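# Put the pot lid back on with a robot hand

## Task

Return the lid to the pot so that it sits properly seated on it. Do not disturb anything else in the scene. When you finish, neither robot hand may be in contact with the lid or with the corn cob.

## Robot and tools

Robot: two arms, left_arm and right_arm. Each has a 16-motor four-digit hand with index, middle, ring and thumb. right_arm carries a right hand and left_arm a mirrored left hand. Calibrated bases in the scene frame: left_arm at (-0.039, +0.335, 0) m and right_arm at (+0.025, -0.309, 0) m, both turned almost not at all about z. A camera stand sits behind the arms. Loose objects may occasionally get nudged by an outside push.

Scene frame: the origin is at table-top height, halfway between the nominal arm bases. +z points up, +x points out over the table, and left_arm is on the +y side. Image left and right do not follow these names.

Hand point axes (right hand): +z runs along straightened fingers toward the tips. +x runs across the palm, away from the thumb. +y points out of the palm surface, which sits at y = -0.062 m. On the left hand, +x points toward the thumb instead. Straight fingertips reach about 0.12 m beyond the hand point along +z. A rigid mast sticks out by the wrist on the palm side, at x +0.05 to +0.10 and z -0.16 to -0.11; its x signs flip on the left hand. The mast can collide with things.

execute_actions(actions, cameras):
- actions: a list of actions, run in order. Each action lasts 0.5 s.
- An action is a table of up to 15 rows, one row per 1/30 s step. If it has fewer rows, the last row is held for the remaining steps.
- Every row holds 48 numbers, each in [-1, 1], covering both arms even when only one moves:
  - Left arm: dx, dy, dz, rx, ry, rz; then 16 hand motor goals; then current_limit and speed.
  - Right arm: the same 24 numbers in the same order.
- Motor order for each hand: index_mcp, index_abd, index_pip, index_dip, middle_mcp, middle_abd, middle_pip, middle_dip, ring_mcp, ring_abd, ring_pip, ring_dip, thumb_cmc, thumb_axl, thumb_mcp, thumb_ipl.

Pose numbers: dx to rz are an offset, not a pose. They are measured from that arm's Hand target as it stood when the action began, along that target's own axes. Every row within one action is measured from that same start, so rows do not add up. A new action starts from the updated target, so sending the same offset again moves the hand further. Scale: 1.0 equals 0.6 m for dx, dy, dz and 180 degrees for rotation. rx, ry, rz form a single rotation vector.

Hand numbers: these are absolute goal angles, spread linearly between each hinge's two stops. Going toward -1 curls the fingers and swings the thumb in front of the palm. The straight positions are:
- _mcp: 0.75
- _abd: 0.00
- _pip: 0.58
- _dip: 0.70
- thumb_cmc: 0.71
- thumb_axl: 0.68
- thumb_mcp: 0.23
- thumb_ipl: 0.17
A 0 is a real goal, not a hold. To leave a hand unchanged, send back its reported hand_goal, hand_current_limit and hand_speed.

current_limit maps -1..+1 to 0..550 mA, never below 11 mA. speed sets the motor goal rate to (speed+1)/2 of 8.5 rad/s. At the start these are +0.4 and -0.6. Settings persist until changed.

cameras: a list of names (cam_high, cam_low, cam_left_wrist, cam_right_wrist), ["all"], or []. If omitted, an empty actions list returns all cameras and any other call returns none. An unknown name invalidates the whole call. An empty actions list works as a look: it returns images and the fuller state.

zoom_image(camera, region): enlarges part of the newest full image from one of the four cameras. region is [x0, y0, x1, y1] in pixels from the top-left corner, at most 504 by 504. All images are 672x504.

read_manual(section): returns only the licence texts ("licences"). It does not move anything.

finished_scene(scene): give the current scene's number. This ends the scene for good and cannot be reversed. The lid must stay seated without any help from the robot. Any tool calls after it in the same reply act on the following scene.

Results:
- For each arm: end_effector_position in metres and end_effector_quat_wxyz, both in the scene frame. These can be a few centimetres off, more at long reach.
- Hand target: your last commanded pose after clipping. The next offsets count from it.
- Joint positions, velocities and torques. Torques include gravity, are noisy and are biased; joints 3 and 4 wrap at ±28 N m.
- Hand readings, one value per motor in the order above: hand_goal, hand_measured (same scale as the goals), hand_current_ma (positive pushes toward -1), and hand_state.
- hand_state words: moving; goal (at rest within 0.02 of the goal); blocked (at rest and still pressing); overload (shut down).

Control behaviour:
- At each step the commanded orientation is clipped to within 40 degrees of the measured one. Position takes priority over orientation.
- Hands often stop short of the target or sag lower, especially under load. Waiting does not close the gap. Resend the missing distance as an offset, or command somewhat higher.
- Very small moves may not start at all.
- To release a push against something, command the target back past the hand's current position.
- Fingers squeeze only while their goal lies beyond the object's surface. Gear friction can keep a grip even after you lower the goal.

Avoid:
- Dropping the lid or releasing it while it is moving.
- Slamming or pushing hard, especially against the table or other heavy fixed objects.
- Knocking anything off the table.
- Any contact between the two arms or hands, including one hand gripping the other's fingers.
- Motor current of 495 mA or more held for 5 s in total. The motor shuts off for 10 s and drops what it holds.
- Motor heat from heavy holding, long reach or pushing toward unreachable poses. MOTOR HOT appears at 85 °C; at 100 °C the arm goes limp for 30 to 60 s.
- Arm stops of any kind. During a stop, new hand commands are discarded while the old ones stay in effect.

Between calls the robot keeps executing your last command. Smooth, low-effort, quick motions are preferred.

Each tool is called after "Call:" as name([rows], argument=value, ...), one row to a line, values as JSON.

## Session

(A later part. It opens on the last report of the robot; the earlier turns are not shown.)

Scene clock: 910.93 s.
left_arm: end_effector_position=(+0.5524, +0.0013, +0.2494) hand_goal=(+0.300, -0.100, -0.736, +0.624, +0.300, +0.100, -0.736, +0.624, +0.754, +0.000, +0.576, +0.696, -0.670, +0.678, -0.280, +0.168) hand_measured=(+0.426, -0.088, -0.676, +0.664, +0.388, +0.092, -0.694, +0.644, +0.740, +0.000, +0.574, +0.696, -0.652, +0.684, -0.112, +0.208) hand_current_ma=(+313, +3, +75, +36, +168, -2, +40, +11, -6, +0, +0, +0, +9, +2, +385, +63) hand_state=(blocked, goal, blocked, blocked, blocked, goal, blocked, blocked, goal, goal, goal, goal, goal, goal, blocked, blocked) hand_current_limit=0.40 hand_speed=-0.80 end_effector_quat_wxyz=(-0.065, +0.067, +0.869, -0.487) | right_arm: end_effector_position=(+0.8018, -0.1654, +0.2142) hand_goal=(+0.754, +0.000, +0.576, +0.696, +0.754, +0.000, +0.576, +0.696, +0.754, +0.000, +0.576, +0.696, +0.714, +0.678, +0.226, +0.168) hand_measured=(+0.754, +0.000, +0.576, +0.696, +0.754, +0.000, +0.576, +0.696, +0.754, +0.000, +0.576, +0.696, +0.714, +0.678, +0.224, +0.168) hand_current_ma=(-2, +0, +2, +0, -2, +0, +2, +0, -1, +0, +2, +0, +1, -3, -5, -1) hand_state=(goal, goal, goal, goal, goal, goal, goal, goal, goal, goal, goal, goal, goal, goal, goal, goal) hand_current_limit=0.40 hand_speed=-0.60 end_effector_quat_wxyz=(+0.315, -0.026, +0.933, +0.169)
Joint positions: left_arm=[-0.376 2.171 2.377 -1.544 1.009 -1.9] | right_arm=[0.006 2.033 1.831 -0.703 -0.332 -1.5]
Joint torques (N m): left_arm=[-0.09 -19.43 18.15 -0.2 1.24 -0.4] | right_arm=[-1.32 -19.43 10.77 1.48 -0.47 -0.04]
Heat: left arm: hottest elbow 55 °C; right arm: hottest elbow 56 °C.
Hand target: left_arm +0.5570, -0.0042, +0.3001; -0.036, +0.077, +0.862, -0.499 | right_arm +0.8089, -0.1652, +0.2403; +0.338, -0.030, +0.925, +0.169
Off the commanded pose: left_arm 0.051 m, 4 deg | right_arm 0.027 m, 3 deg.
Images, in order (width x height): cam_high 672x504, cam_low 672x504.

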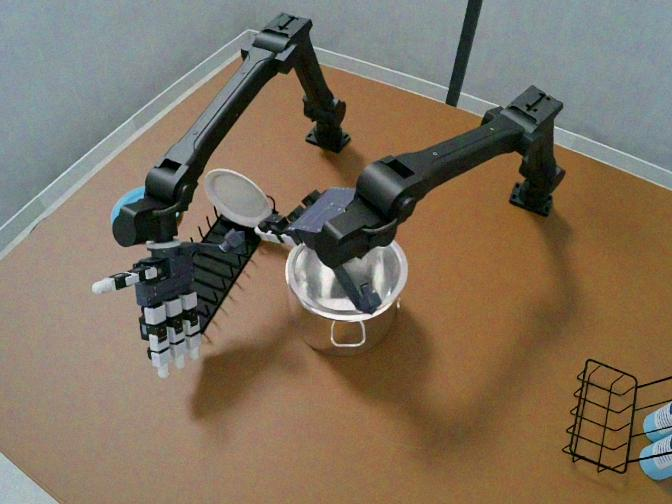

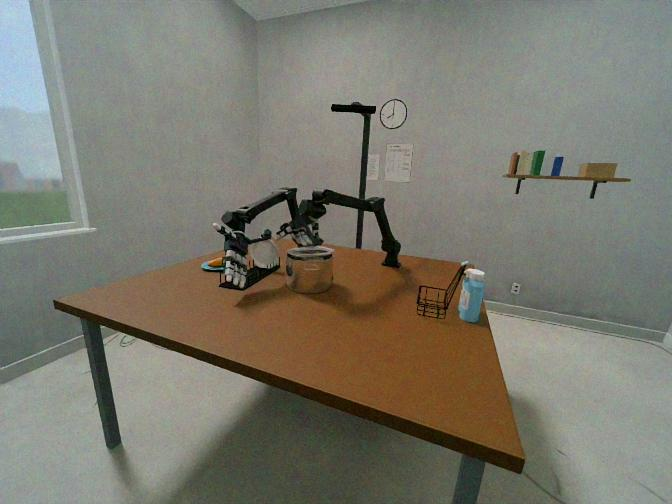

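Call:
execute_actions([
  [[-0.0057,0.0095,0.0103,0,0,-0.013,0.3,-0.1,-0.737,0.623,0.3,0.1,-0.737,0.623,0.754,0,0.576,0.696,-0.671,0.678,-0.28,0.168,0.4,-0.8,0,0,0,0,0,0,0.754,0,0.576,0.696,0.754,0,0.576,0.696,0.754,0,0.576,0.696,0.714,0.678,0.226,0.168,0.4,-0.6]],
], cameras=["cam_low","cam_high"])

Call:
zoom_image(camera="cam_low", region=[280, 230, 340, 275])

Call:
zoom_image(camera="cam_high", region=[275, 212, 415, 332])

Scene clock: 927.70 s.
left_arm: end_effector_position=(+0.5540, -0.0004, +0.2436) hand_goal=(+0.300, -0.100, -0.736, +0.624, +0.300, +0.100, -0.736, +0.624, +0.754, +0.000, +0.576, +0.696, -0.670, +0.678, -0.280, +0.168) hand_measured=(+0.426, -0.088, -0.676, +0.664, +0.388, +0.092, -0.694, +0.644, +0.740, +0.000, +0.574, +0.696, -0.652, +0.684, -0.112, +0.208) hand_current_ma=(+313, +3, +75, +36, +168, -2, +40, +11, -6, +0, +0, +0, +9, +2, +385, +63) hand_state=(blocked, goal, blocked, blocked, blocked, goal, blocked, blocked, goal, goal, goal, goal, goal, goal, blocked, blocked) hand_current_limit=0.40 hand_speed=-0.80 end_effector_quat_wxyz=(-0.075, +0.049, +0.870, -0.485) | right_arm: end_effector_position=(+0.8018, -0.1654, +0.2142) hand_goal=(+0.754, +0.000, +0.576, +0.696, +0.754, +0.000, +0.576, +0.696, +0.754, +0.000, +0.576, +0.696, +0.714, +0.678, +0.226, +0.168) hand_measured=(+0.754, +0.000, +0.576, +0.696, +0.754, +0.000, +0.576, +0.696, +0.754, +0.000, +0.576, +0.696, +0.714, +0.678, +0.224, +0.168) hand_current_ma=(-2, +0, +2, +0, -2, +0, +2, +0, -1, +0, +2, +0, +1, -3, -5, -1) hand_state=(goal, goal, goal, goal, goal, goal, goal, goal, goal, goal, goal, goal, goal, goal, goal, goal) hand_current_limit=0.40 hand_speed=-0.60 end_effector_quat_wxyz=(+0.315, -0.026, +0.933, +0.169)
Joint positions: left_arm=[-0.376 2.192 2.395 -1.544 1.009 -1.939] | right_arm=[0.006 2.033 1.831 -0.703 -0.332 -1.5]
Joint torques (N m): left_arm=[0.03 -19.55 18.25 -0.01 1.22 -0.44] | right_arm=[-1.32 -19.43 10.76 1.47 -0.47 -0.04]
Heat: left arm: hottest elbow 55 °C; right arm: hottest elbow 56 °C.
Hand target: left_arm +0.5601, -0.0073, +0.2923; -0.046, +0.060, +0.864, -0.498 | right_arm +0.8089, -0.1652, +0.2403; +0.338, -0.030, +0.925, +0.169
Off the commanded pose: left_arm 0.049 m, 4 deg | right_arm 0.027 m, 3 deg.
Images, in order (width x height): cam_high 672x504, cam_low 672x504.

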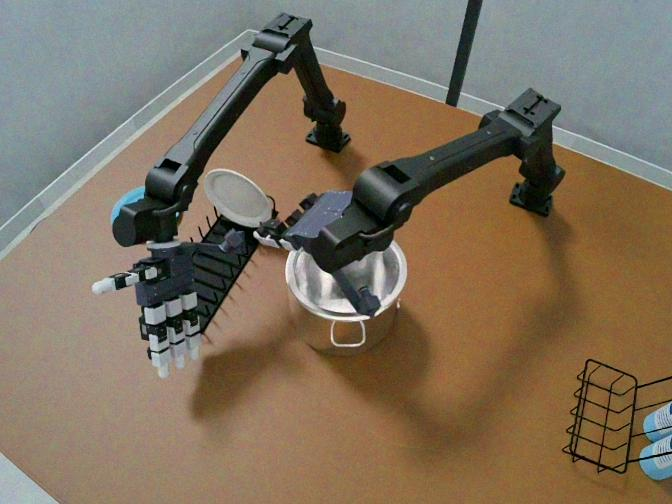

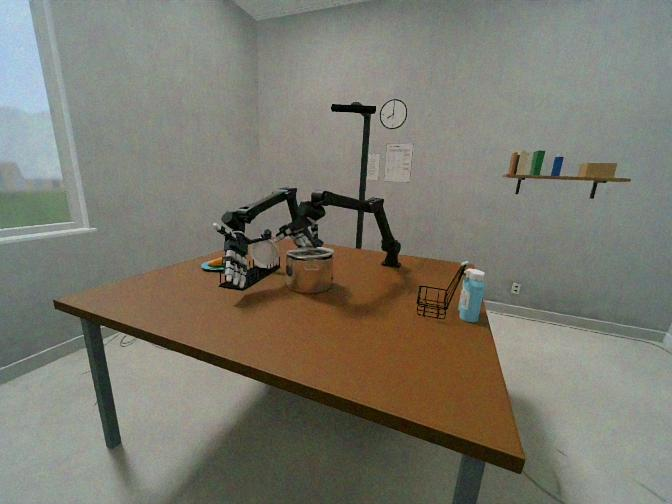

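Scaled by 8.400 from the camera's 672x504 image, which has a finer 960x720 frame.

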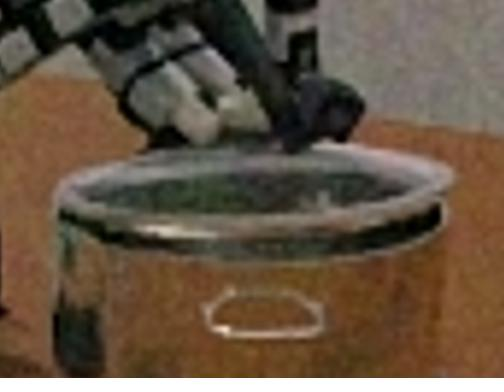

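Scaled by 3.600 from the camera's 672x504 image, which has a finer 960x720 frame.

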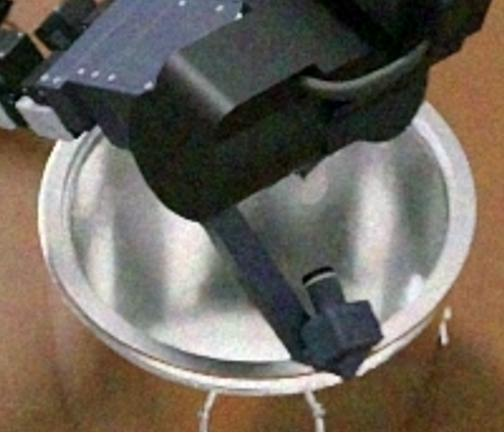

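Call:
execute_actions([
  [[-0.0015,0.0132,0.0073,0,0,-0.003,0.3,-0.1,-0.737,0.623,0.3,0.1,-0.737,0.623,0.754,0,0.576,0.696,-0.671,0.678,-0.28,0.168,0.4,-0.8,0,0,0,0,0,0,0.754,0,0.576,0.696,0.754,0,0.576,0.696,0.754,0,0.576,0.696,0.714,0.678,0.226,0.168,0.4,-0.6]],
], cameras=["cam_low","cam_high"])

Call:
zoom_image(camera="cam_low", region=[280, 230, 340, 275])

Call:
zoom_image(camera="cam_high", region=[275, 212, 415, 332])

Scene clock: 945.07 s.
left_arm: end_effector_position=(+0.5536, -0.0004, +0.2437) hand_goal=(+0.300, -0.100, -0.736, +0.624, +0.300, +0.100, -0.736, +0.624, +0.754, +0.000, +0.576, +0.696, -0.670, +0.678, -0.280, +0.168) hand_measured=(+0.426, -0.088, -0.676, +0.664, +0.388, +0.092, -0.694, +0.644, +0.740, +0.000, +0.574, +0.696, -0.652, +0.684, -0.112, +0.208) hand_current_ma=(+313, +3, +75, +36, +168, -2, +40, +11, -6, +0, +0, +0, +9, +2, +385, +63) hand_state=(blocked, goal, blocked, blocked, blocked, goal, blocked, blocked, goal, goal, goal, goal, goal, goal, blocked, blocked) hand_current_limit=0.40 hand_speed=-0.80 end_effector_quat_wxyz=(-0.077, +0.047, +0.870, -0.485) | right_arm: end_effector_position=(+0.8018, -0.1654, +0.2142) hand_goal=(+0.754, +0.000, +0.576, +0.696, +0.754, +0.000, +0.576, +0.696, +0.754, +0.000, +0.576, +0.696, +0.714, +0.678, +0.226, +0.168) hand_measured=(+0.754, +0.000, +0.576, +0.696, +0.754, +0.000, +0.576, +0.696, +0.754, +0.000, +0.576, +0.696, +0.714, +0.678, +0.224, +0.168) hand_current_ma=(-2, +0, +2, +0, -2, +0, +2, +0, -1, +0, +2, +0, +1, -3, -5, -1) hand_state=(goal, goal, goal, goal, goal, goal, goal, goal, goal, goal, goal, goal, goal, goal, goal, goal) hand_current_limit=0.40 hand_speed=-0.60 end_effector_quat_wxyz=(+0.315, -0.026, +0.933, +0.169)
Joint positions: left_arm=[-0.376 2.192 2.395 -1.544 1.009 -1.943] | right_arm=[0.006 2.033 1.831 -0.703 -0.332 -1.5]
Joint torques (N m): left_arm=[0.03 -19.66 16.58 0.5 1.24 -0.43] | right_arm=[-1.38 -19.37 10.76 1.48 -0.47 -0.05]
Heat: left arm: hottest elbow 55 °C; right arm: hottest elbow 56 °C.
Hand target: left_arm +0.5608, -0.0072, +0.2832; -0.048, +0.056, +0.864, -0.498 | right_arm +0.8089, -0.1652, +0.2403; +0.338, -0.030, +0.925, +0.169
Off the commanded pose: left_arm 0.041 m, 4 deg | right_arm 0.027 m, 3 deg.
Images, in order (width x height): cam_high 672x504, cam_low 672x504.

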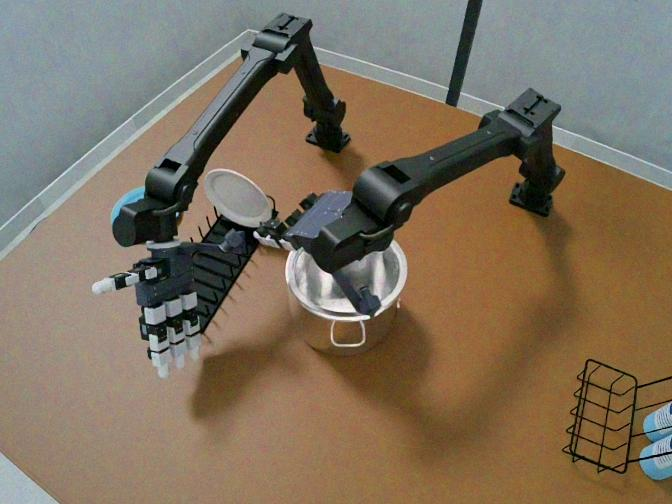

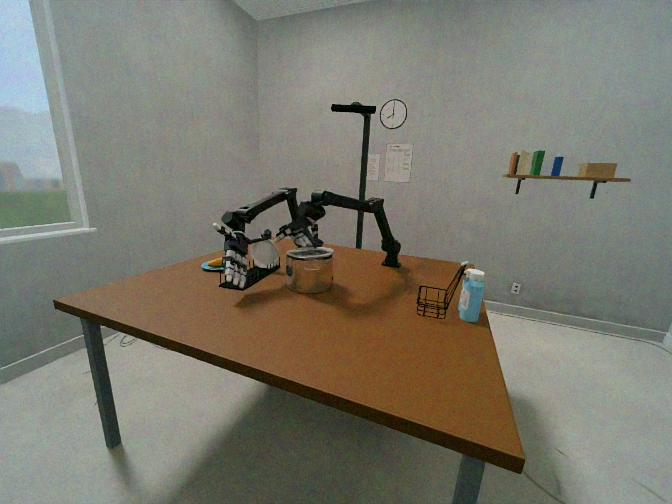

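Scaled by 8.400 from the camera's 672x504 image, which has a finer 960x720 frame.

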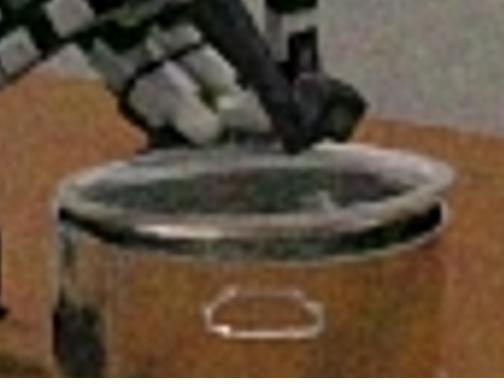

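Scaled by 3.600 from the camera's 672x504 image, which has a finer 960x720 frame.

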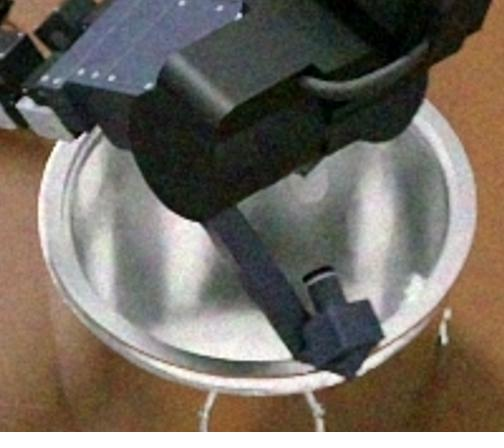

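Call:
execute_actions([
  [[-0.0027,0.0213,0.0097,0,0,0,0.3,-0.1,-0.737,0.623,0.3,0.1,-0.737,0.623,0.754,0,0.576,0.696,-0.671,0.678,-0.28,0.168,0.4,-0.8,0,0,0,0,0,0,0.754,0,0.576,0.696,0.754,0,0.576,0.696,0.754,0,0.576,0.696,0.714,0.678,0.226,0.168,0.4,-0.6]],
], cameras=["cam_low","cam_high"])

Call:
zoom_image(camera="cam_low", region=[280, 230, 340, 275])

Call:
zoom_image(camera="cam_high", region=[275, 212, 415, 332])

Scene clock: 956.87 s.
left_arm: end_effector_position=(+0.5596, -0.0026, +0.2438) hand_goal=(+0.300, -0.100, -0.736, +0.624, +0.300, +0.100, -0.736, +0.624, +0.754, +0.000, +0.576, +0.696, -0.670, +0.678, -0.280, +0.168) hand_measured=(+0.426, -0.088, -0.676, +0.664, +0.388, +0.092, -0.694, +0.644, +0.740, +0.000, +0.574, +0.696, -0.652, +0.684, -0.112, +0.208) hand_current_ma=(+313, +3, +75, +36, +168, -2, +40, +11, -6, +0, +0, +0, +9, +2, +385, +63) hand_state=(blocked, goal, blocked, blocked, blocked, goal, blocked, blocked, goal, goal, goal, goal, goal, goal, blocked, blocked) hand_current_limit=0.40 hand_speed=-0.80 end_effector_quat_wxyz=(-0.065, +0.054, +0.869, -0.488) | right_arm: end_effector_position=(+0.8018, -0.1654, +0.2142) hand_goal=(+0.754, +0.000, +0.576, +0.696, +0.754, +0.000, +0.576, +0.696, +0.754, +0.000, +0.576, +0.696, +0.714, +0.678, +0.226, +0.168) hand_measured=(+0.754, +0.000, +0.576, +0.696, +0.754, +0.000, +0.576, +0.696, +0.754, +0.000, +0.576, +0.696, +0.714, +0.678, +0.224, +0.168) hand_current_ma=(-2, +0, +2, +0, -2, +0, +2, +0, -1, +0, +2, +0, +1, -3, -5, -1) hand_state=(goal, goal, goal, goal, goal, goal, goal, goal, goal, goal, goal, goal, goal, goal, goal, goal) hand_current_limit=0.40 hand_speed=-0.60 end_effector_quat_wxyz=(+0.315, -0.026, +0.933, +0.169)
Joint positions: left_arm=[-0.376 2.192 2.395 -1.516 1.009 -1.944] | right_arm=[0.006 2.033 1.831 -0.703 -0.332 -1.5]
Joint torques (N m): left_arm=[-0.03 -19.6 13.22 0.66 1.23 -0.36] | right_arm=[-1.32 -19.37 10.77 1.48 -0.47 -0.05]
Heat: left arm: hottest elbow 54 °C; right arm: hottest elbow 56 °C.
Hand target: left_arm +0.5622, -0.0061, +0.2692; -0.048, +0.056, +0.864, -0.498 | right_arm +0.8089, -0.1652, +0.2403; +0.338, -0.030, +0.925, +0.169
Off the commanded pose: left_arm 0.026 m, 2 deg | right_arm 0.027 m, 3 deg.
Images, in order (width x height): cam_high 672x504, cam_low 672x504.

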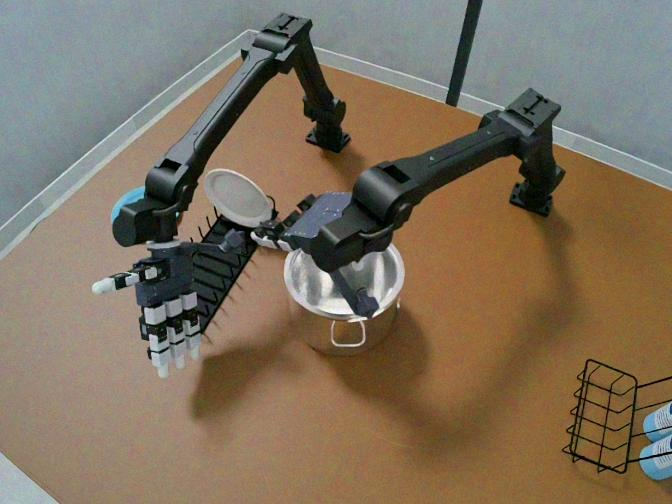

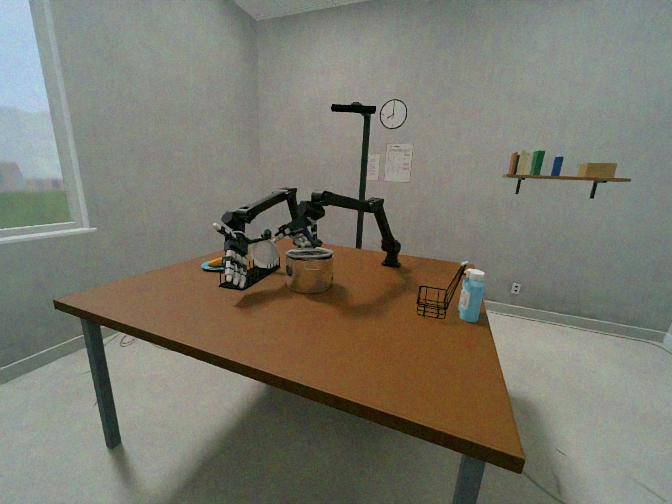

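Scaled by 8.400 from the camera's 672x504 image, which has a finer 960x720 frame.

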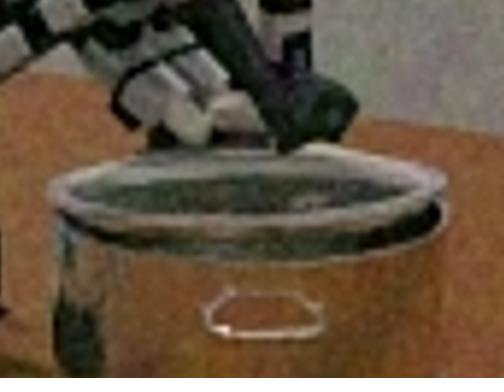

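Scaled by 3.600 from the camera's 672x504 image, which has a finer 960x720 frame.

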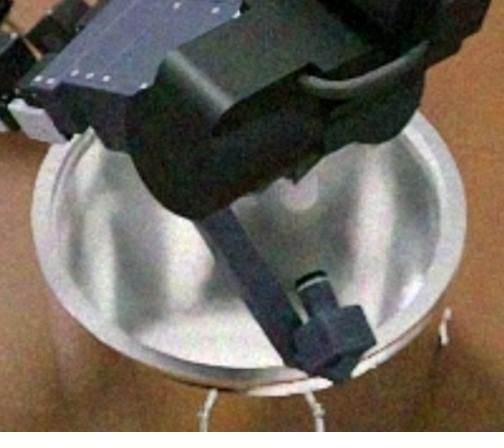

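Call:
execute_actions([
  [[0.0108,0.016,0.0053,0,0,-0.008,0.3,-0.1,-0.737,0.623,0.3,0.1,-0.737,0.623,0.754,0,0.576,0.696,-0.671,0.678,-0.28,0.168,0.4,-0.8,0,0,0,0,0,0,0.754,0,0.576,0.696,0.754,0,0.576,0.696,0.754,0,0.576,0.696,0.714,0.678,0.226,0.168,0.4,-0.6]],
], cameras=["cam_low","cam_high"])

Call:
zoom_image(camera="cam_low", region=[280, 230, 340, 275])

Call:
zoom_image(camera="cam_high", region=[275, 212, 415, 332])

Scene clock: 968.73 s.
left_arm: end_effector_position=(+0.5591, -0.0033, +0.2307) hand_goal=(+0.300, -0.100, -0.736, +0.624, +0.300, +0.100, -0.736, +0.624, +0.754, +0.000, +0.576, +0.696, -0.670, +0.678, -0.280, +0.168) hand_measured=(+0.416, -0.088, -0.682, +0.654, +0.380, +0.092, -0.706, +0.636, +0.740, +0.000, +0.574, +0.696, -0.656, +0.684, -0.108, +0.216) hand_current_ma=(+270, +3, +62, +23, +143, -2, +22, +5, -6, +0, +0, +0, +6, +2, +385, +88) hand_state=(blocked, goal, blocked, blocked, blocked, goal, blocked, goal, goal, goal, goal, goal, goal, goal, blocked, blocked) hand_current_limit=0.40 hand_speed=-0.80 end_effector_quat_wxyz=(-0.071, +0.044, +0.868, -0.489) | right_arm: end_effector_position=(+0.8018, -0.1654, +0.2142) hand_goal=(+0.754, +0.000, +0.576, +0.696, +0.754, +0.000, +0.576, +0.696, +0.754, +0.000, +0.576, +0.696, +0.714, +0.678, +0.226, +0.168) hand_measured=(+0.754, +0.000, +0.576, +0.696, +0.754, +0.000, +0.576, +0.696, +0.754, +0.000, +0.576, +0.696, +0.714, +0.678, +0.224, +0.168) hand_current_ma=(-2, +0, +2, +0, -2, +0, +2, +0, -1, +0, +2, +0, +1, -3, -5, -1) hand_state=(goal, goal, goal, goal, goal, goal, goal, goal, goal, goal, goal, goal, goal, goal, goal, goal) hand_current_limit=0.40 hand_speed=-0.60 end_effector_quat_wxyz=(+0.315, -0.026, +0.933, +0.169)
Joint positions: left_arm=[-0.376 2.185 2.346 -1.471 1.014 -1.968] | right_arm=[0.006 2.033 1.831 -0.703 -0.332 -1.5]
Joint torques (N m): left_arm=[0.09 -21.19 10.47 0.75 1.05 -0.36] | right_arm=[-1.32 -19.37 10.77 1.48 -0.46 -0.05]
Heat: left arm: hottest elbow 54 °C; right arm: hottest elbow 56 °C.
Hand target: left_arm +0.5559, -0.0030, +0.2595; -0.055, +0.045, +0.865, -0.497 | right_arm +0.8089, -0.1652, +0.2403; +0.338, -0.030, +0.925, +0.169
Off the commanded pose: left_arm 0.029 m, 2 deg | right_arm 0.027 m, 3 deg.
Images, in order (width x height): cam_high 672x504, cam_low 672x504.

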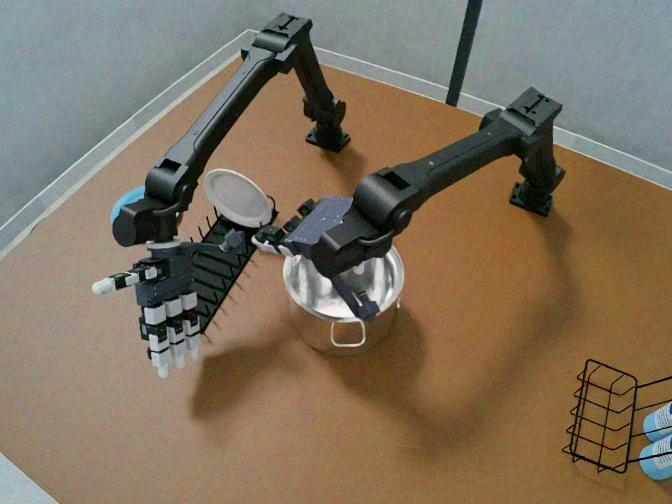

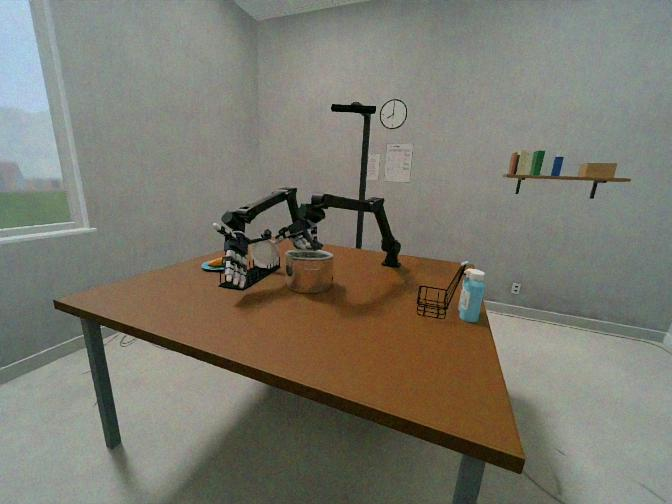

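Scaled by 8.400 from the camera's 672x504 image, which has a finer 960x720 frame.

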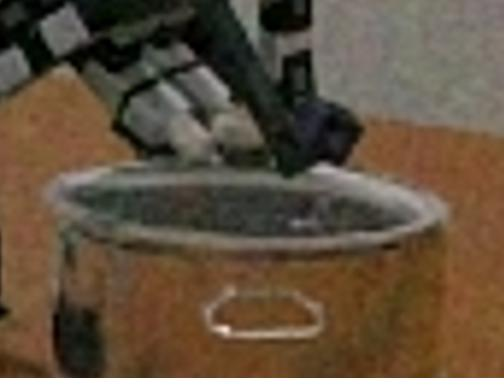

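Scaled by 3.600 from the camera's 672x504 image, which has a finer 960x720 frame.

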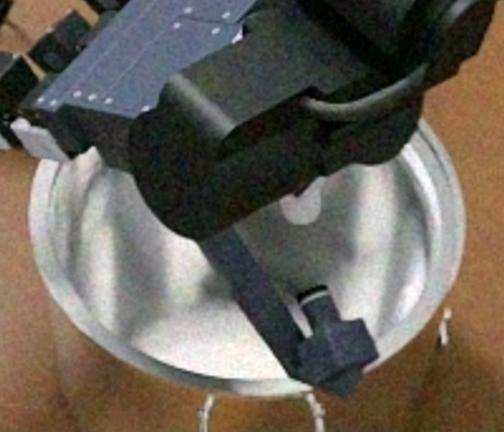

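Call:
execute_actions([
  [[0.0095,-0.0212,-0.0225,0,0,0,0.3,-0.1,-0.737,0.623,0.3,0.1,-0.737,0.623,0.754,0,0.576,0.696,-0.671,0.678,-0.28,0.168,0.4,-0.8,0,0,0,0,0,0,0.754,0,0.576,0.696,0.754,0,0.576,0.696,0.754,0,0.576,0.696,0.714,0.678,0.226,0.168,0.4,-0.6]],
], cameras=["cam_low","cam_high"])

Call:
zoom_image(camera="cam_low", region=[280, 230, 340, 275])

Call:
zoom_image(camera="cam_high", region=[275, 212, 415, 332])

Scene clock: 991.73 s.
left_arm: end_effector_position=(+0.5578, -0.0026, +0.2310) hand_goal=(+0.300, -0.100, -0.736, +0.624, +0.300, +0.100, -0.736, +0.624, +0.754, +0.000, +0.576, +0.696, -0.670, +0.678, -0.280, +0.168) hand_measured=(+0.416, -0.088, -0.682, +0.654, +0.380, +0.092, -0.706, +0.636, +0.740, +0.000, +0.574, +0.696, -0.658, +0.684, -0.108, +0.216) hand_current_ma=(+270, +3, +62, +23, +143, -2, +22, +5, -6, +0, +0, +0, +5, +2, +385, +88) hand_state=(blocked, goal, blocked, blocked, blocked, goal, blocked, goal, goal, goal, goal, goal, goal, goal, blocked, blocked) hand_current_limit=0.40 hand_speed=-0.80 end_effector_quat_wxyz=(-0.073, +0.042, +0.868, -0.489) | right_arm: end_effector_position=(+0.8018, -0.1654, +0.2142) hand_goal=(+0.754, +0.000, +0.576, +0.696, +0.754, +0.000, +0.576, +0.696, +0.754, +0.000, +0.576, +0.696, +0.714, +0.678, +0.226, +0.168) hand_measured=(+0.754, +0.000, +0.576, +0.696, +0.754, +0.000, +0.576, +0.696, +0.754, +0.000, +0.576, +0.696, +0.714, +0.678, +0.224, +0.168) hand_current_ma=(-2, +0, +2, +0, -2, +0, +2, +0, -1, +0, +2, +0, +1, -3, -5, -1) hand_state=(goal, goal, goal, goal, goal, goal, goal, goal, goal, goal, goal, goal, goal, goal, goal, goal) hand_current_limit=0.40 hand_speed=-0.60 end_effector_quat_wxyz=(+0.315, -0.026, +0.933, +0.169)
Joint positions: left_arm=[-0.375 2.184 2.345 -1.477 1.014 -1.968] | right_arm=[0.006 2.033 1.831 -0.703 -0.332 -1.5]
Joint torques (N m): left_arm=[0.91 -22.07 13.16 -0.68 1.11 -0.26] | right_arm=[-1.32 -19.43 10.76 1.47 -0.47 -0.05]
Heat: left arm: hottest elbow 52 °C; right arm: hottest elbow 56 °C.
Hand target: left_arm +0.5518, +0.0030, +0.2775; -0.055, +0.045, +0.865, -0.497 | right_arm +0.8089, -0.1652, +0.2403; +0.338, -0.030, +0.925, +0.169
Off the commanded pose: left_arm 0.047 m, 2 deg | right_arm 0.027 m, 3 deg.
Images, in order (width x height): cam_high 672x504, cam_low 672x504.

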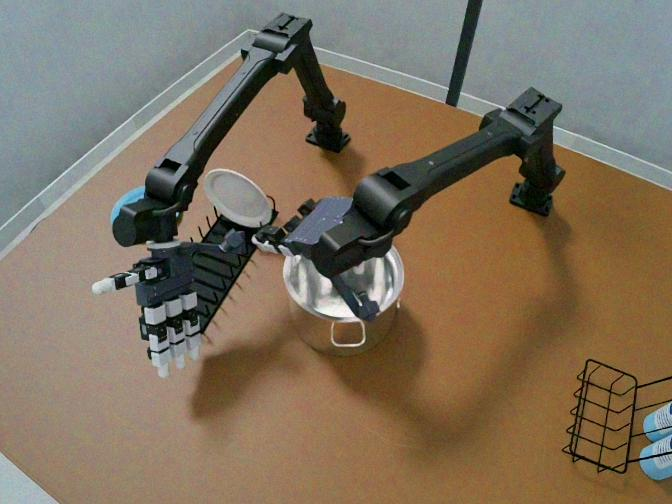

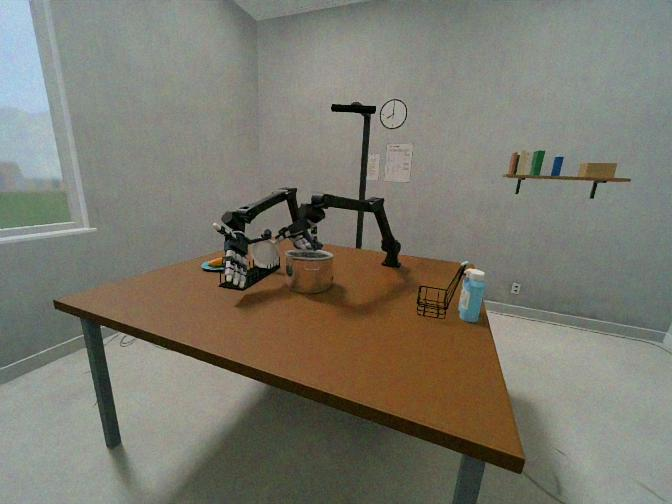

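Scaled by 8.400 from the camera's 672x504 image, which has a finer 960x720 frame.

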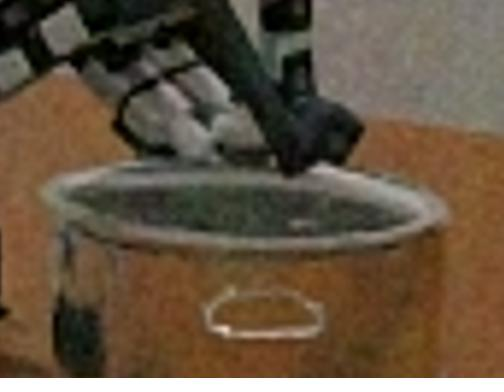

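Scaled by 3.600 from the camera's 672x504 image, which has a finer 960x720 frame.

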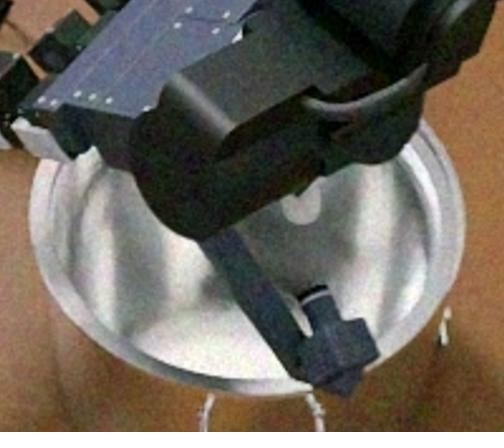

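Call:
execute_actions([
  [[0.0148,-0.0035,-0.0117,0,0,0,0.3,-0.1,-0.737,0.623,0.3,0.1,-0.737,0.623,0.754,0,0.576,0.696,-0.671,0.678,-0.28,0.168,0.4,-0.8,0,0,0,0,0,0,0.754,0,0.576,0.696,0.754,0,0.576,0.696,0.754,0,0.576,0.696,0.714,0.678,0.226,0.168,0.4,-0.6]],
], cameras=["cam_low","cam_high"])

Call:
zoom_image(camera="cam_low", region=[280, 230, 340, 275])

Call:
zoom_image(camera="cam_high", region=[275, 212, 415, 332])

Scene clock: 1004.70 s.
left_arm: end_effector_position=(+0.5560, -0.0014, +0.2337) hand_goal=(+0.300, -0.100, -0.736, +0.624, +0.300, +0.100, -0.736, +0.624, +0.754, +0.000, +0.576, +0.696, -0.670, +0.678, -0.280, +0.168) hand_measured=(+0.416, -0.088, -0.680, +0.660, +0.380, +0.090, -0.706, +0.634, +0.740, +0.000, +0.574, +0.696, -0.656, +0.684, -0.108, +0.216) hand_current_ma=(+270, +3, +66, +29, +143, -3, +22, +4, -6, +0, +0, +0, +6, +2, +385, +88) hand_state=(blocked, goal, blocked, blocked, blocked, goal, blocked, goal, goal, goal, goal, goal, goal, goal, blocked, blocked) hand_current_limit=0.40 hand_speed=-0.80 end_effector_quat_wxyz=(-0.070, +0.049, +0.868, -0.489) | right_arm: end_effector_position=(+0.8018, -0.1654, +0.2142) hand_goal=(+0.754, +0.000, +0.576, +0.696, +0.754, +0.000, +0.576, +0.696, +0.754, +0.000, +0.576, +0.696, +0.714, +0.678, +0.226, +0.168) hand_measured=(+0.754, +0.000, +0.576, +0.696, +0.754, +0.000, +0.576, +0.696, +0.754, +0.000, +0.576, +0.696, +0.714, +0.678, +0.224, +0.168) hand_current_ma=(-2, +0, +2, +0, -2, +0, +2, +0, -1, +0, +2, +0, +1, -3, -5, -1) hand_state=(goal, goal, goal, goal, goal, goal, goal, goal, goal, goal, goal, goal, goal, goal, goal, goal) hand_current_limit=0.40 hand_speed=-0.60 end_effector_quat_wxyz=(+0.315, -0.026, +0.933, +0.169)
Joint positions: left_arm=[-0.375 2.173 2.335 -1.479 1.014 -1.951] | right_arm=[0.006 2.033 1.831 -0.703 -0.332 -1.5]
Joint torques (N m): left_arm=[1.49 -23.06 11.04 -0.84 1.16 -0.32] | right_arm=[-1.32 -19.43 10.76 1.47 -0.47 -0.05]
Heat: left arm: hottest elbow 52 °C; right arm: hottest elbow 56 °C.
Hand target: left_arm +0.5440, +0.0091, +0.2833; -0.055, +0.045, +0.865, -0.497 | right_arm +0.8089, -0.1652, +0.2403; +0.338, -0.030, +0.925, +0.169
Off the commanded pose: left_arm 0.052 m, 2 deg | right_arm 0.027 m, 3 deg.
Images, in order (width x height): cam_high 672x504, cam_low 672x504.

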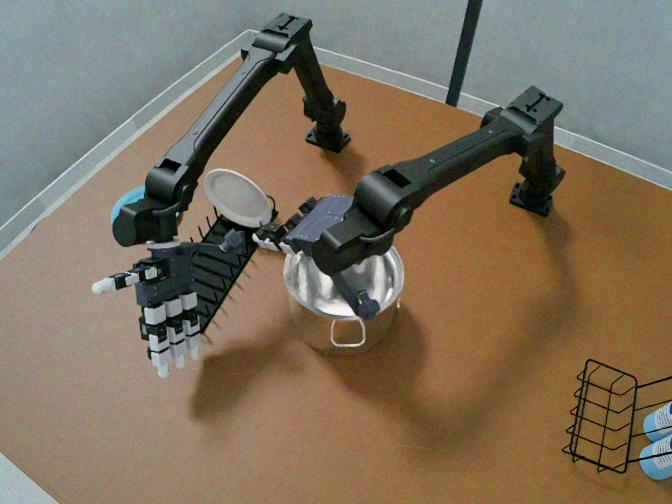

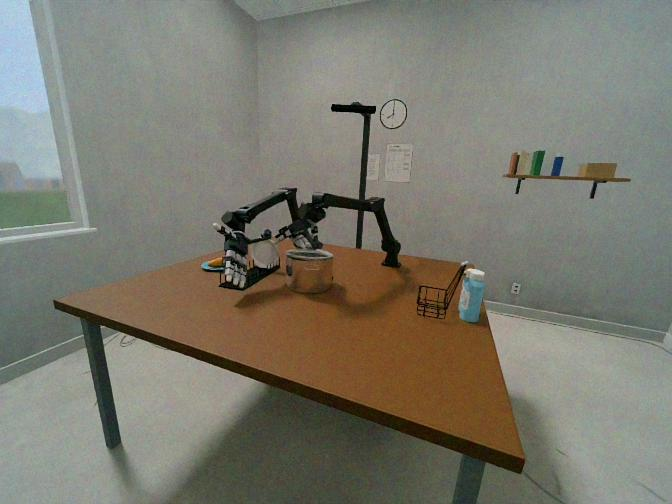

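Scaled by 8.400 from the camera's 672x504 image, which has a finer 960x720 frame.

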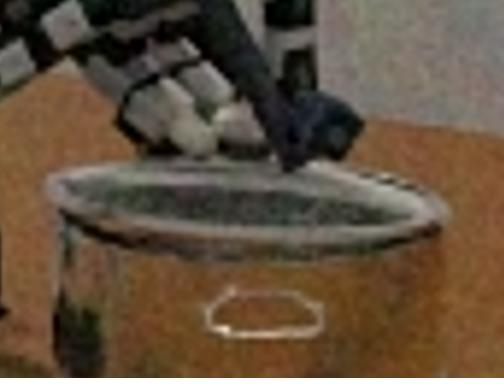

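Scaled by 3.600 from the camera's 672x504 image, which has a finer 960x720 frame.

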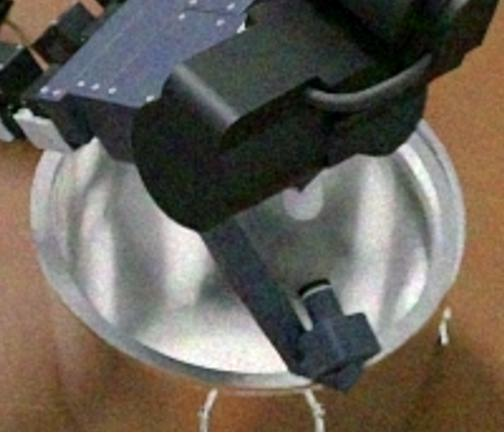

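Call:
execute_actions([
  [[0.0142,0.0,-0.0055,0,0,0,0.3,-0.1,-0.737,0.623,0.3,0.1,-0.737,0.623,0.754,0,0.576,0.696,-0.671,0.678,-0.28,0.168,0.4,-0.8,0,0,0,0,0,0,0.754,0,0.576,0.696,0.754,0,0.576,0.696,0.754,0,0.576,0.696,0.714,0.678,0.226,0.168,0.4,-0.6]],
], cameras=["cam_low","cam_high"])

Call:
zoom_image(camera="cam_low", region=[280, 230, 340, 275])

Call:
zoom_image(camera="cam_high", region=[275, 212, 415, 332])

Scene clock: 1017.20 s.
left_arm: end_effector_position=(+0.5481, +0.0002, +0.2413) hand_goal=(+0.300, -0.100, -0.736, +0.624, +0.300, +0.100, -0.736, +0.624, +0.754, +0.000, +0.576, +0.696, -0.670, +0.678, -0.280, +0.168) hand_measured=(+0.414, -0.088, -0.676, +0.664, +0.386, +0.080, -0.712, +0.630, +0.740, +0.000, +0.574, +0.696, -0.658, +0.684, -0.108, +0.216) hand_current_ma=(+262, +3, +76, +36, +157, -9, +14, +1, -6, +0, +0, +0, +4, +1, +385, +88) hand_state=(blocked, goal, blocked, blocked, blocked, blocked, blocked, goal, goal, goal, goal, goal, goal, goal, blocked, blocked) hand_current_limit=0.40 hand_speed=-0.80 end_effector_quat_wxyz=(-0.066, +0.060, +0.864, -0.495) | right_arm: end_effector_position=(+0.8018, -0.1654, +0.2142) hand_goal=(+0.754, +0.000, +0.576, +0.696, +0.754, +0.000, +0.576, +0.696, +0.754, +0.000, +0.576, +0.696, +0.714, +0.678, +0.226, +0.168) hand_measured=(+0.754, +0.000, +0.576, +0.696, +0.754, +0.000, +0.576, +0.696, +0.754, +0.000, +0.576, +0.696, +0.714, +0.678, +0.224, +0.168) hand_current_ma=(-2, +0, +2, +0, -2, +0, +2, +0, -1, +0, +2, +0, +1, -3, -5, -1) hand_state=(goal, goal, goal, goal, goal, goal, goal, goal, goal, goal, goal, goal, goal, goal, goal, goal) hand_current_limit=0.40 hand_speed=-0.60 end_effector_quat_wxyz=(+0.315, -0.026, +0.933, +0.169)
Joint positions: left_arm=[-0.375 2.139 2.294 -1.474 1.026 -1.926] | right_arm=[0.006 2.033 1.831 -0.703 -0.332 -1.5]
Joint torques (N m): left_arm=[1.26 -22.83 10.41 -0.55 0.73 -0.55] | right_arm=[-1.32 -19.43 10.77 1.48 -0.47 -0.04]
Heat: left arm: hottest elbow 51 °C; right arm: hottest elbow 56 °C.
Hand target: left_arm +0.5360, +0.0131, +0.2853; -0.055, +0.045, +0.865, -0.497 | right_arm +0.8089, -0.1652, +0.2403; +0.338, -0.030, +0.925, +0.169
Off the commanded pose: left_arm 0.047 m, 2 deg | right_arm 0.027 m, 3 deg.
Images, in order (width x height): cam_high 672x504, cam_low 672x504.

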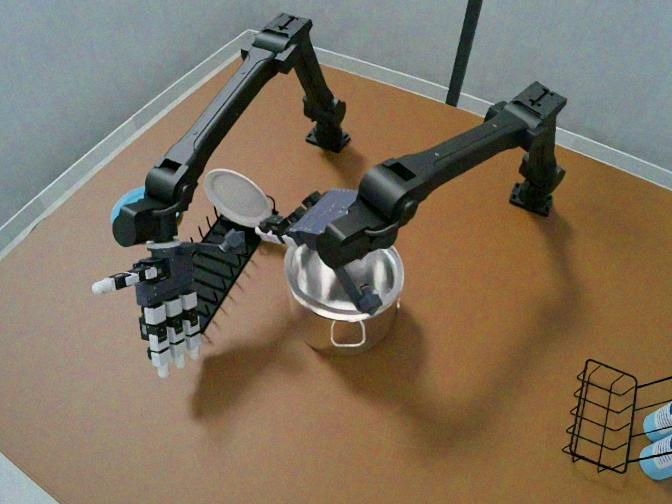

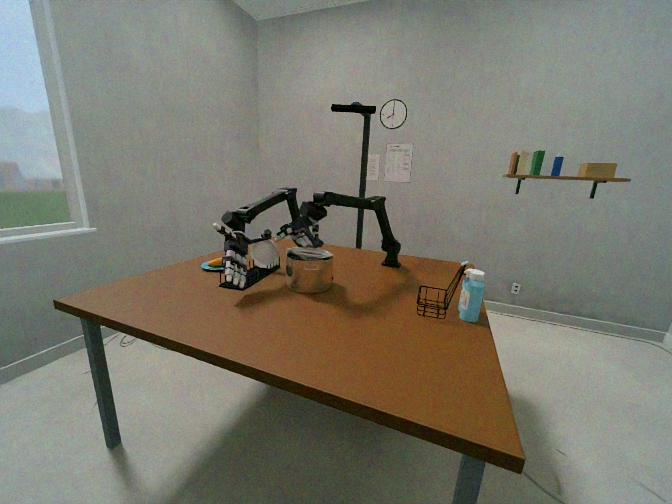

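Scaled by 8.400 from the camera's 672x504 image, which has a finer 960x720 frame.

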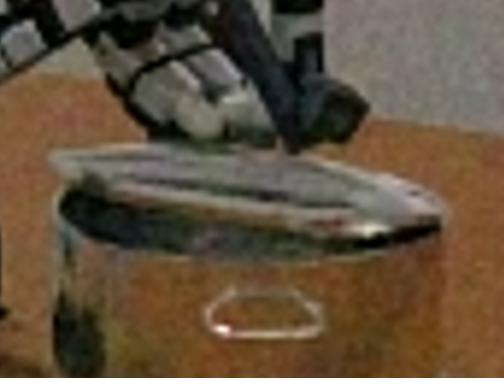

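Scaled by 3.600 from the camera's 672x504 image, which has a finer 960x720 frame.

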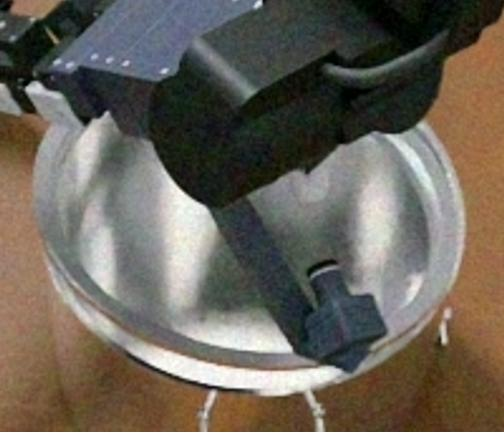

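Call:
execute_actions([
  [[-0.0073,-0.04,-0.0148,0,0,0,0.3,-0.1,-0.737,0.623,0.3,0.1,-0.737,0.623,0.754,0,0.576,0.696,-0.671,0.678,-0.28,0.168,0.4,-0.8,0,0,0,0,0,0,0.754,0,0.576,0.696,0.754,0,0.576,0.696,0.754,0,0.576,0.696,0.714,0.678,0.226,0.168,0.4,-0.6]],
], cameras=["cam_low","cam_high"])

Call:
zoom_image(camera="cam_low", region=[280, 225, 340, 270])

Call:
zoom_image(camera="cam_high", region=[275, 212, 415, 332])

Scene clock: 1042.90 s.
left_arm: end_effector_position=(+0.5427, +0.0026, +0.2552) hand_goal=(+0.300, -0.100, -0.736, +0.624, +0.300, +0.100, -0.736, +0.624, +0.754, +0.000, +0.576, +0.696, -0.670, +0.678, -0.280, +0.168) hand_measured=(+0.414, -0.086, -0.676, +0.664, +0.386, +0.080, -0.712, +0.638, +0.740, +0.000, +0.574, +0.696, -0.662, +0.684, -0.108, +0.216) hand_current_ma=(+260, +4, +76, +36, +160, -9, +15, +6, -6, +0, +0, +0, +3, +1, +385, +88) hand_state=(blocked, goal, blocked, blocked, blocked, blocked, blocked, goal, goal, goal, goal, goal, goal, goal, blocked, blocked) hand_current_limit=0.40 hand_speed=-0.80 end_effector_quat_wxyz=(-0.072, +0.057, +0.866, -0.491) | right_arm: end_effector_position=(+0.8018, -0.1654, +0.2142) hand_goal=(+0.754, +0.000, +0.576, +0.696, +0.754, +0.000, +0.576, +0.696, +0.754, +0.000, +0.576, +0.696, +0.714, +0.678, +0.226, +0.168) hand_measured=(+0.754, +0.000, +0.576, +0.696, +0.754, +0.000, +0.576, +0.696, +0.754, +0.000, +0.576, +0.696, +0.714, +0.678, +0.224, +0.168) hand_current_ma=(-2, +0, +2, +0, -2, +0, +2, +0, -1, +0, +2, +0, +1, -3, -5, -1) hand_state=(goal, goal, goal, goal, goal, goal, goal, goal, goal, goal, goal, goal, goal, goal, goal, goal) hand_current_limit=0.40 hand_speed=-0.60 end_effector_quat_wxyz=(+0.315, -0.026, +0.933, +0.169)
Joint positions: left_arm=[-0.376 2.139 2.332 -1.527 1.022 -1.926] | right_arm=[0.006 2.033 1.831 -0.703 -0.332 -1.5]
Joint torques (N m): left_arm=[0.97 -20.37 17.57 -1.03 0.87 -0.72] | right_arm=[-1.32 -19.43 10.77 1.48 -0.47 -0.05]
Heat: left arm: hottest shoulder 49 °C; right arm: hottest elbow 56 °C.
Hand target: left_arm +0.5410, +0.0079, +0.3104; -0.055, +0.045, +0.865, -0.497 | right_arm +0.8089, -0.1652, +0.2403; +0.338, -0.030, +0.925, +0.169
Off the commanded pose: left_arm 0.055 m, 3 deg | right_arm 0.027 m, 3 deg.
Images, in order (width x height): cam_high 672x504, cam_low 672x504.

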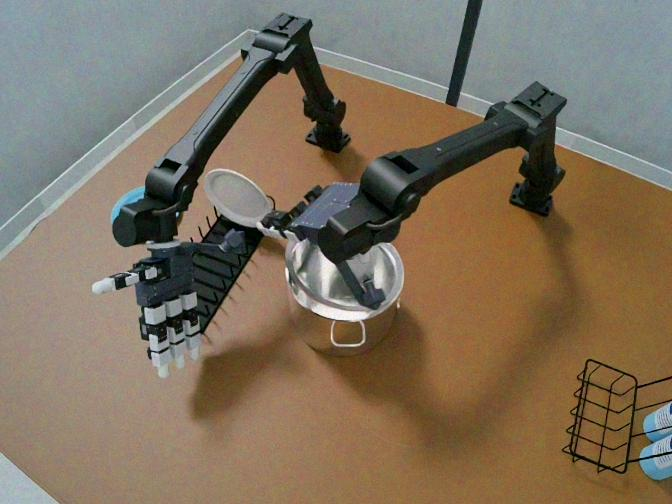

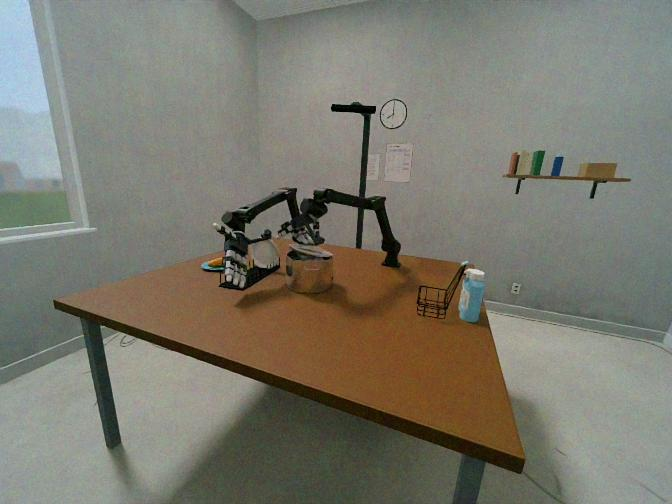

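Scaled by 8.400 from the camera's 672x504 image, which has a finer 960x720 frame.

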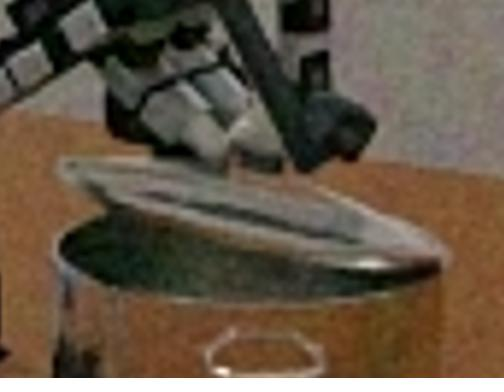

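Scaled by 3.600 from the camera's 672x504 image, which has a finer 960x720 frame.

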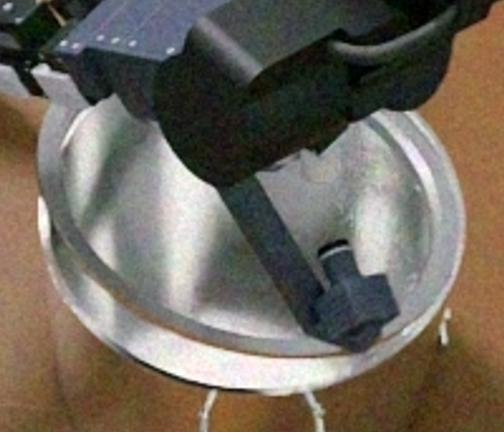

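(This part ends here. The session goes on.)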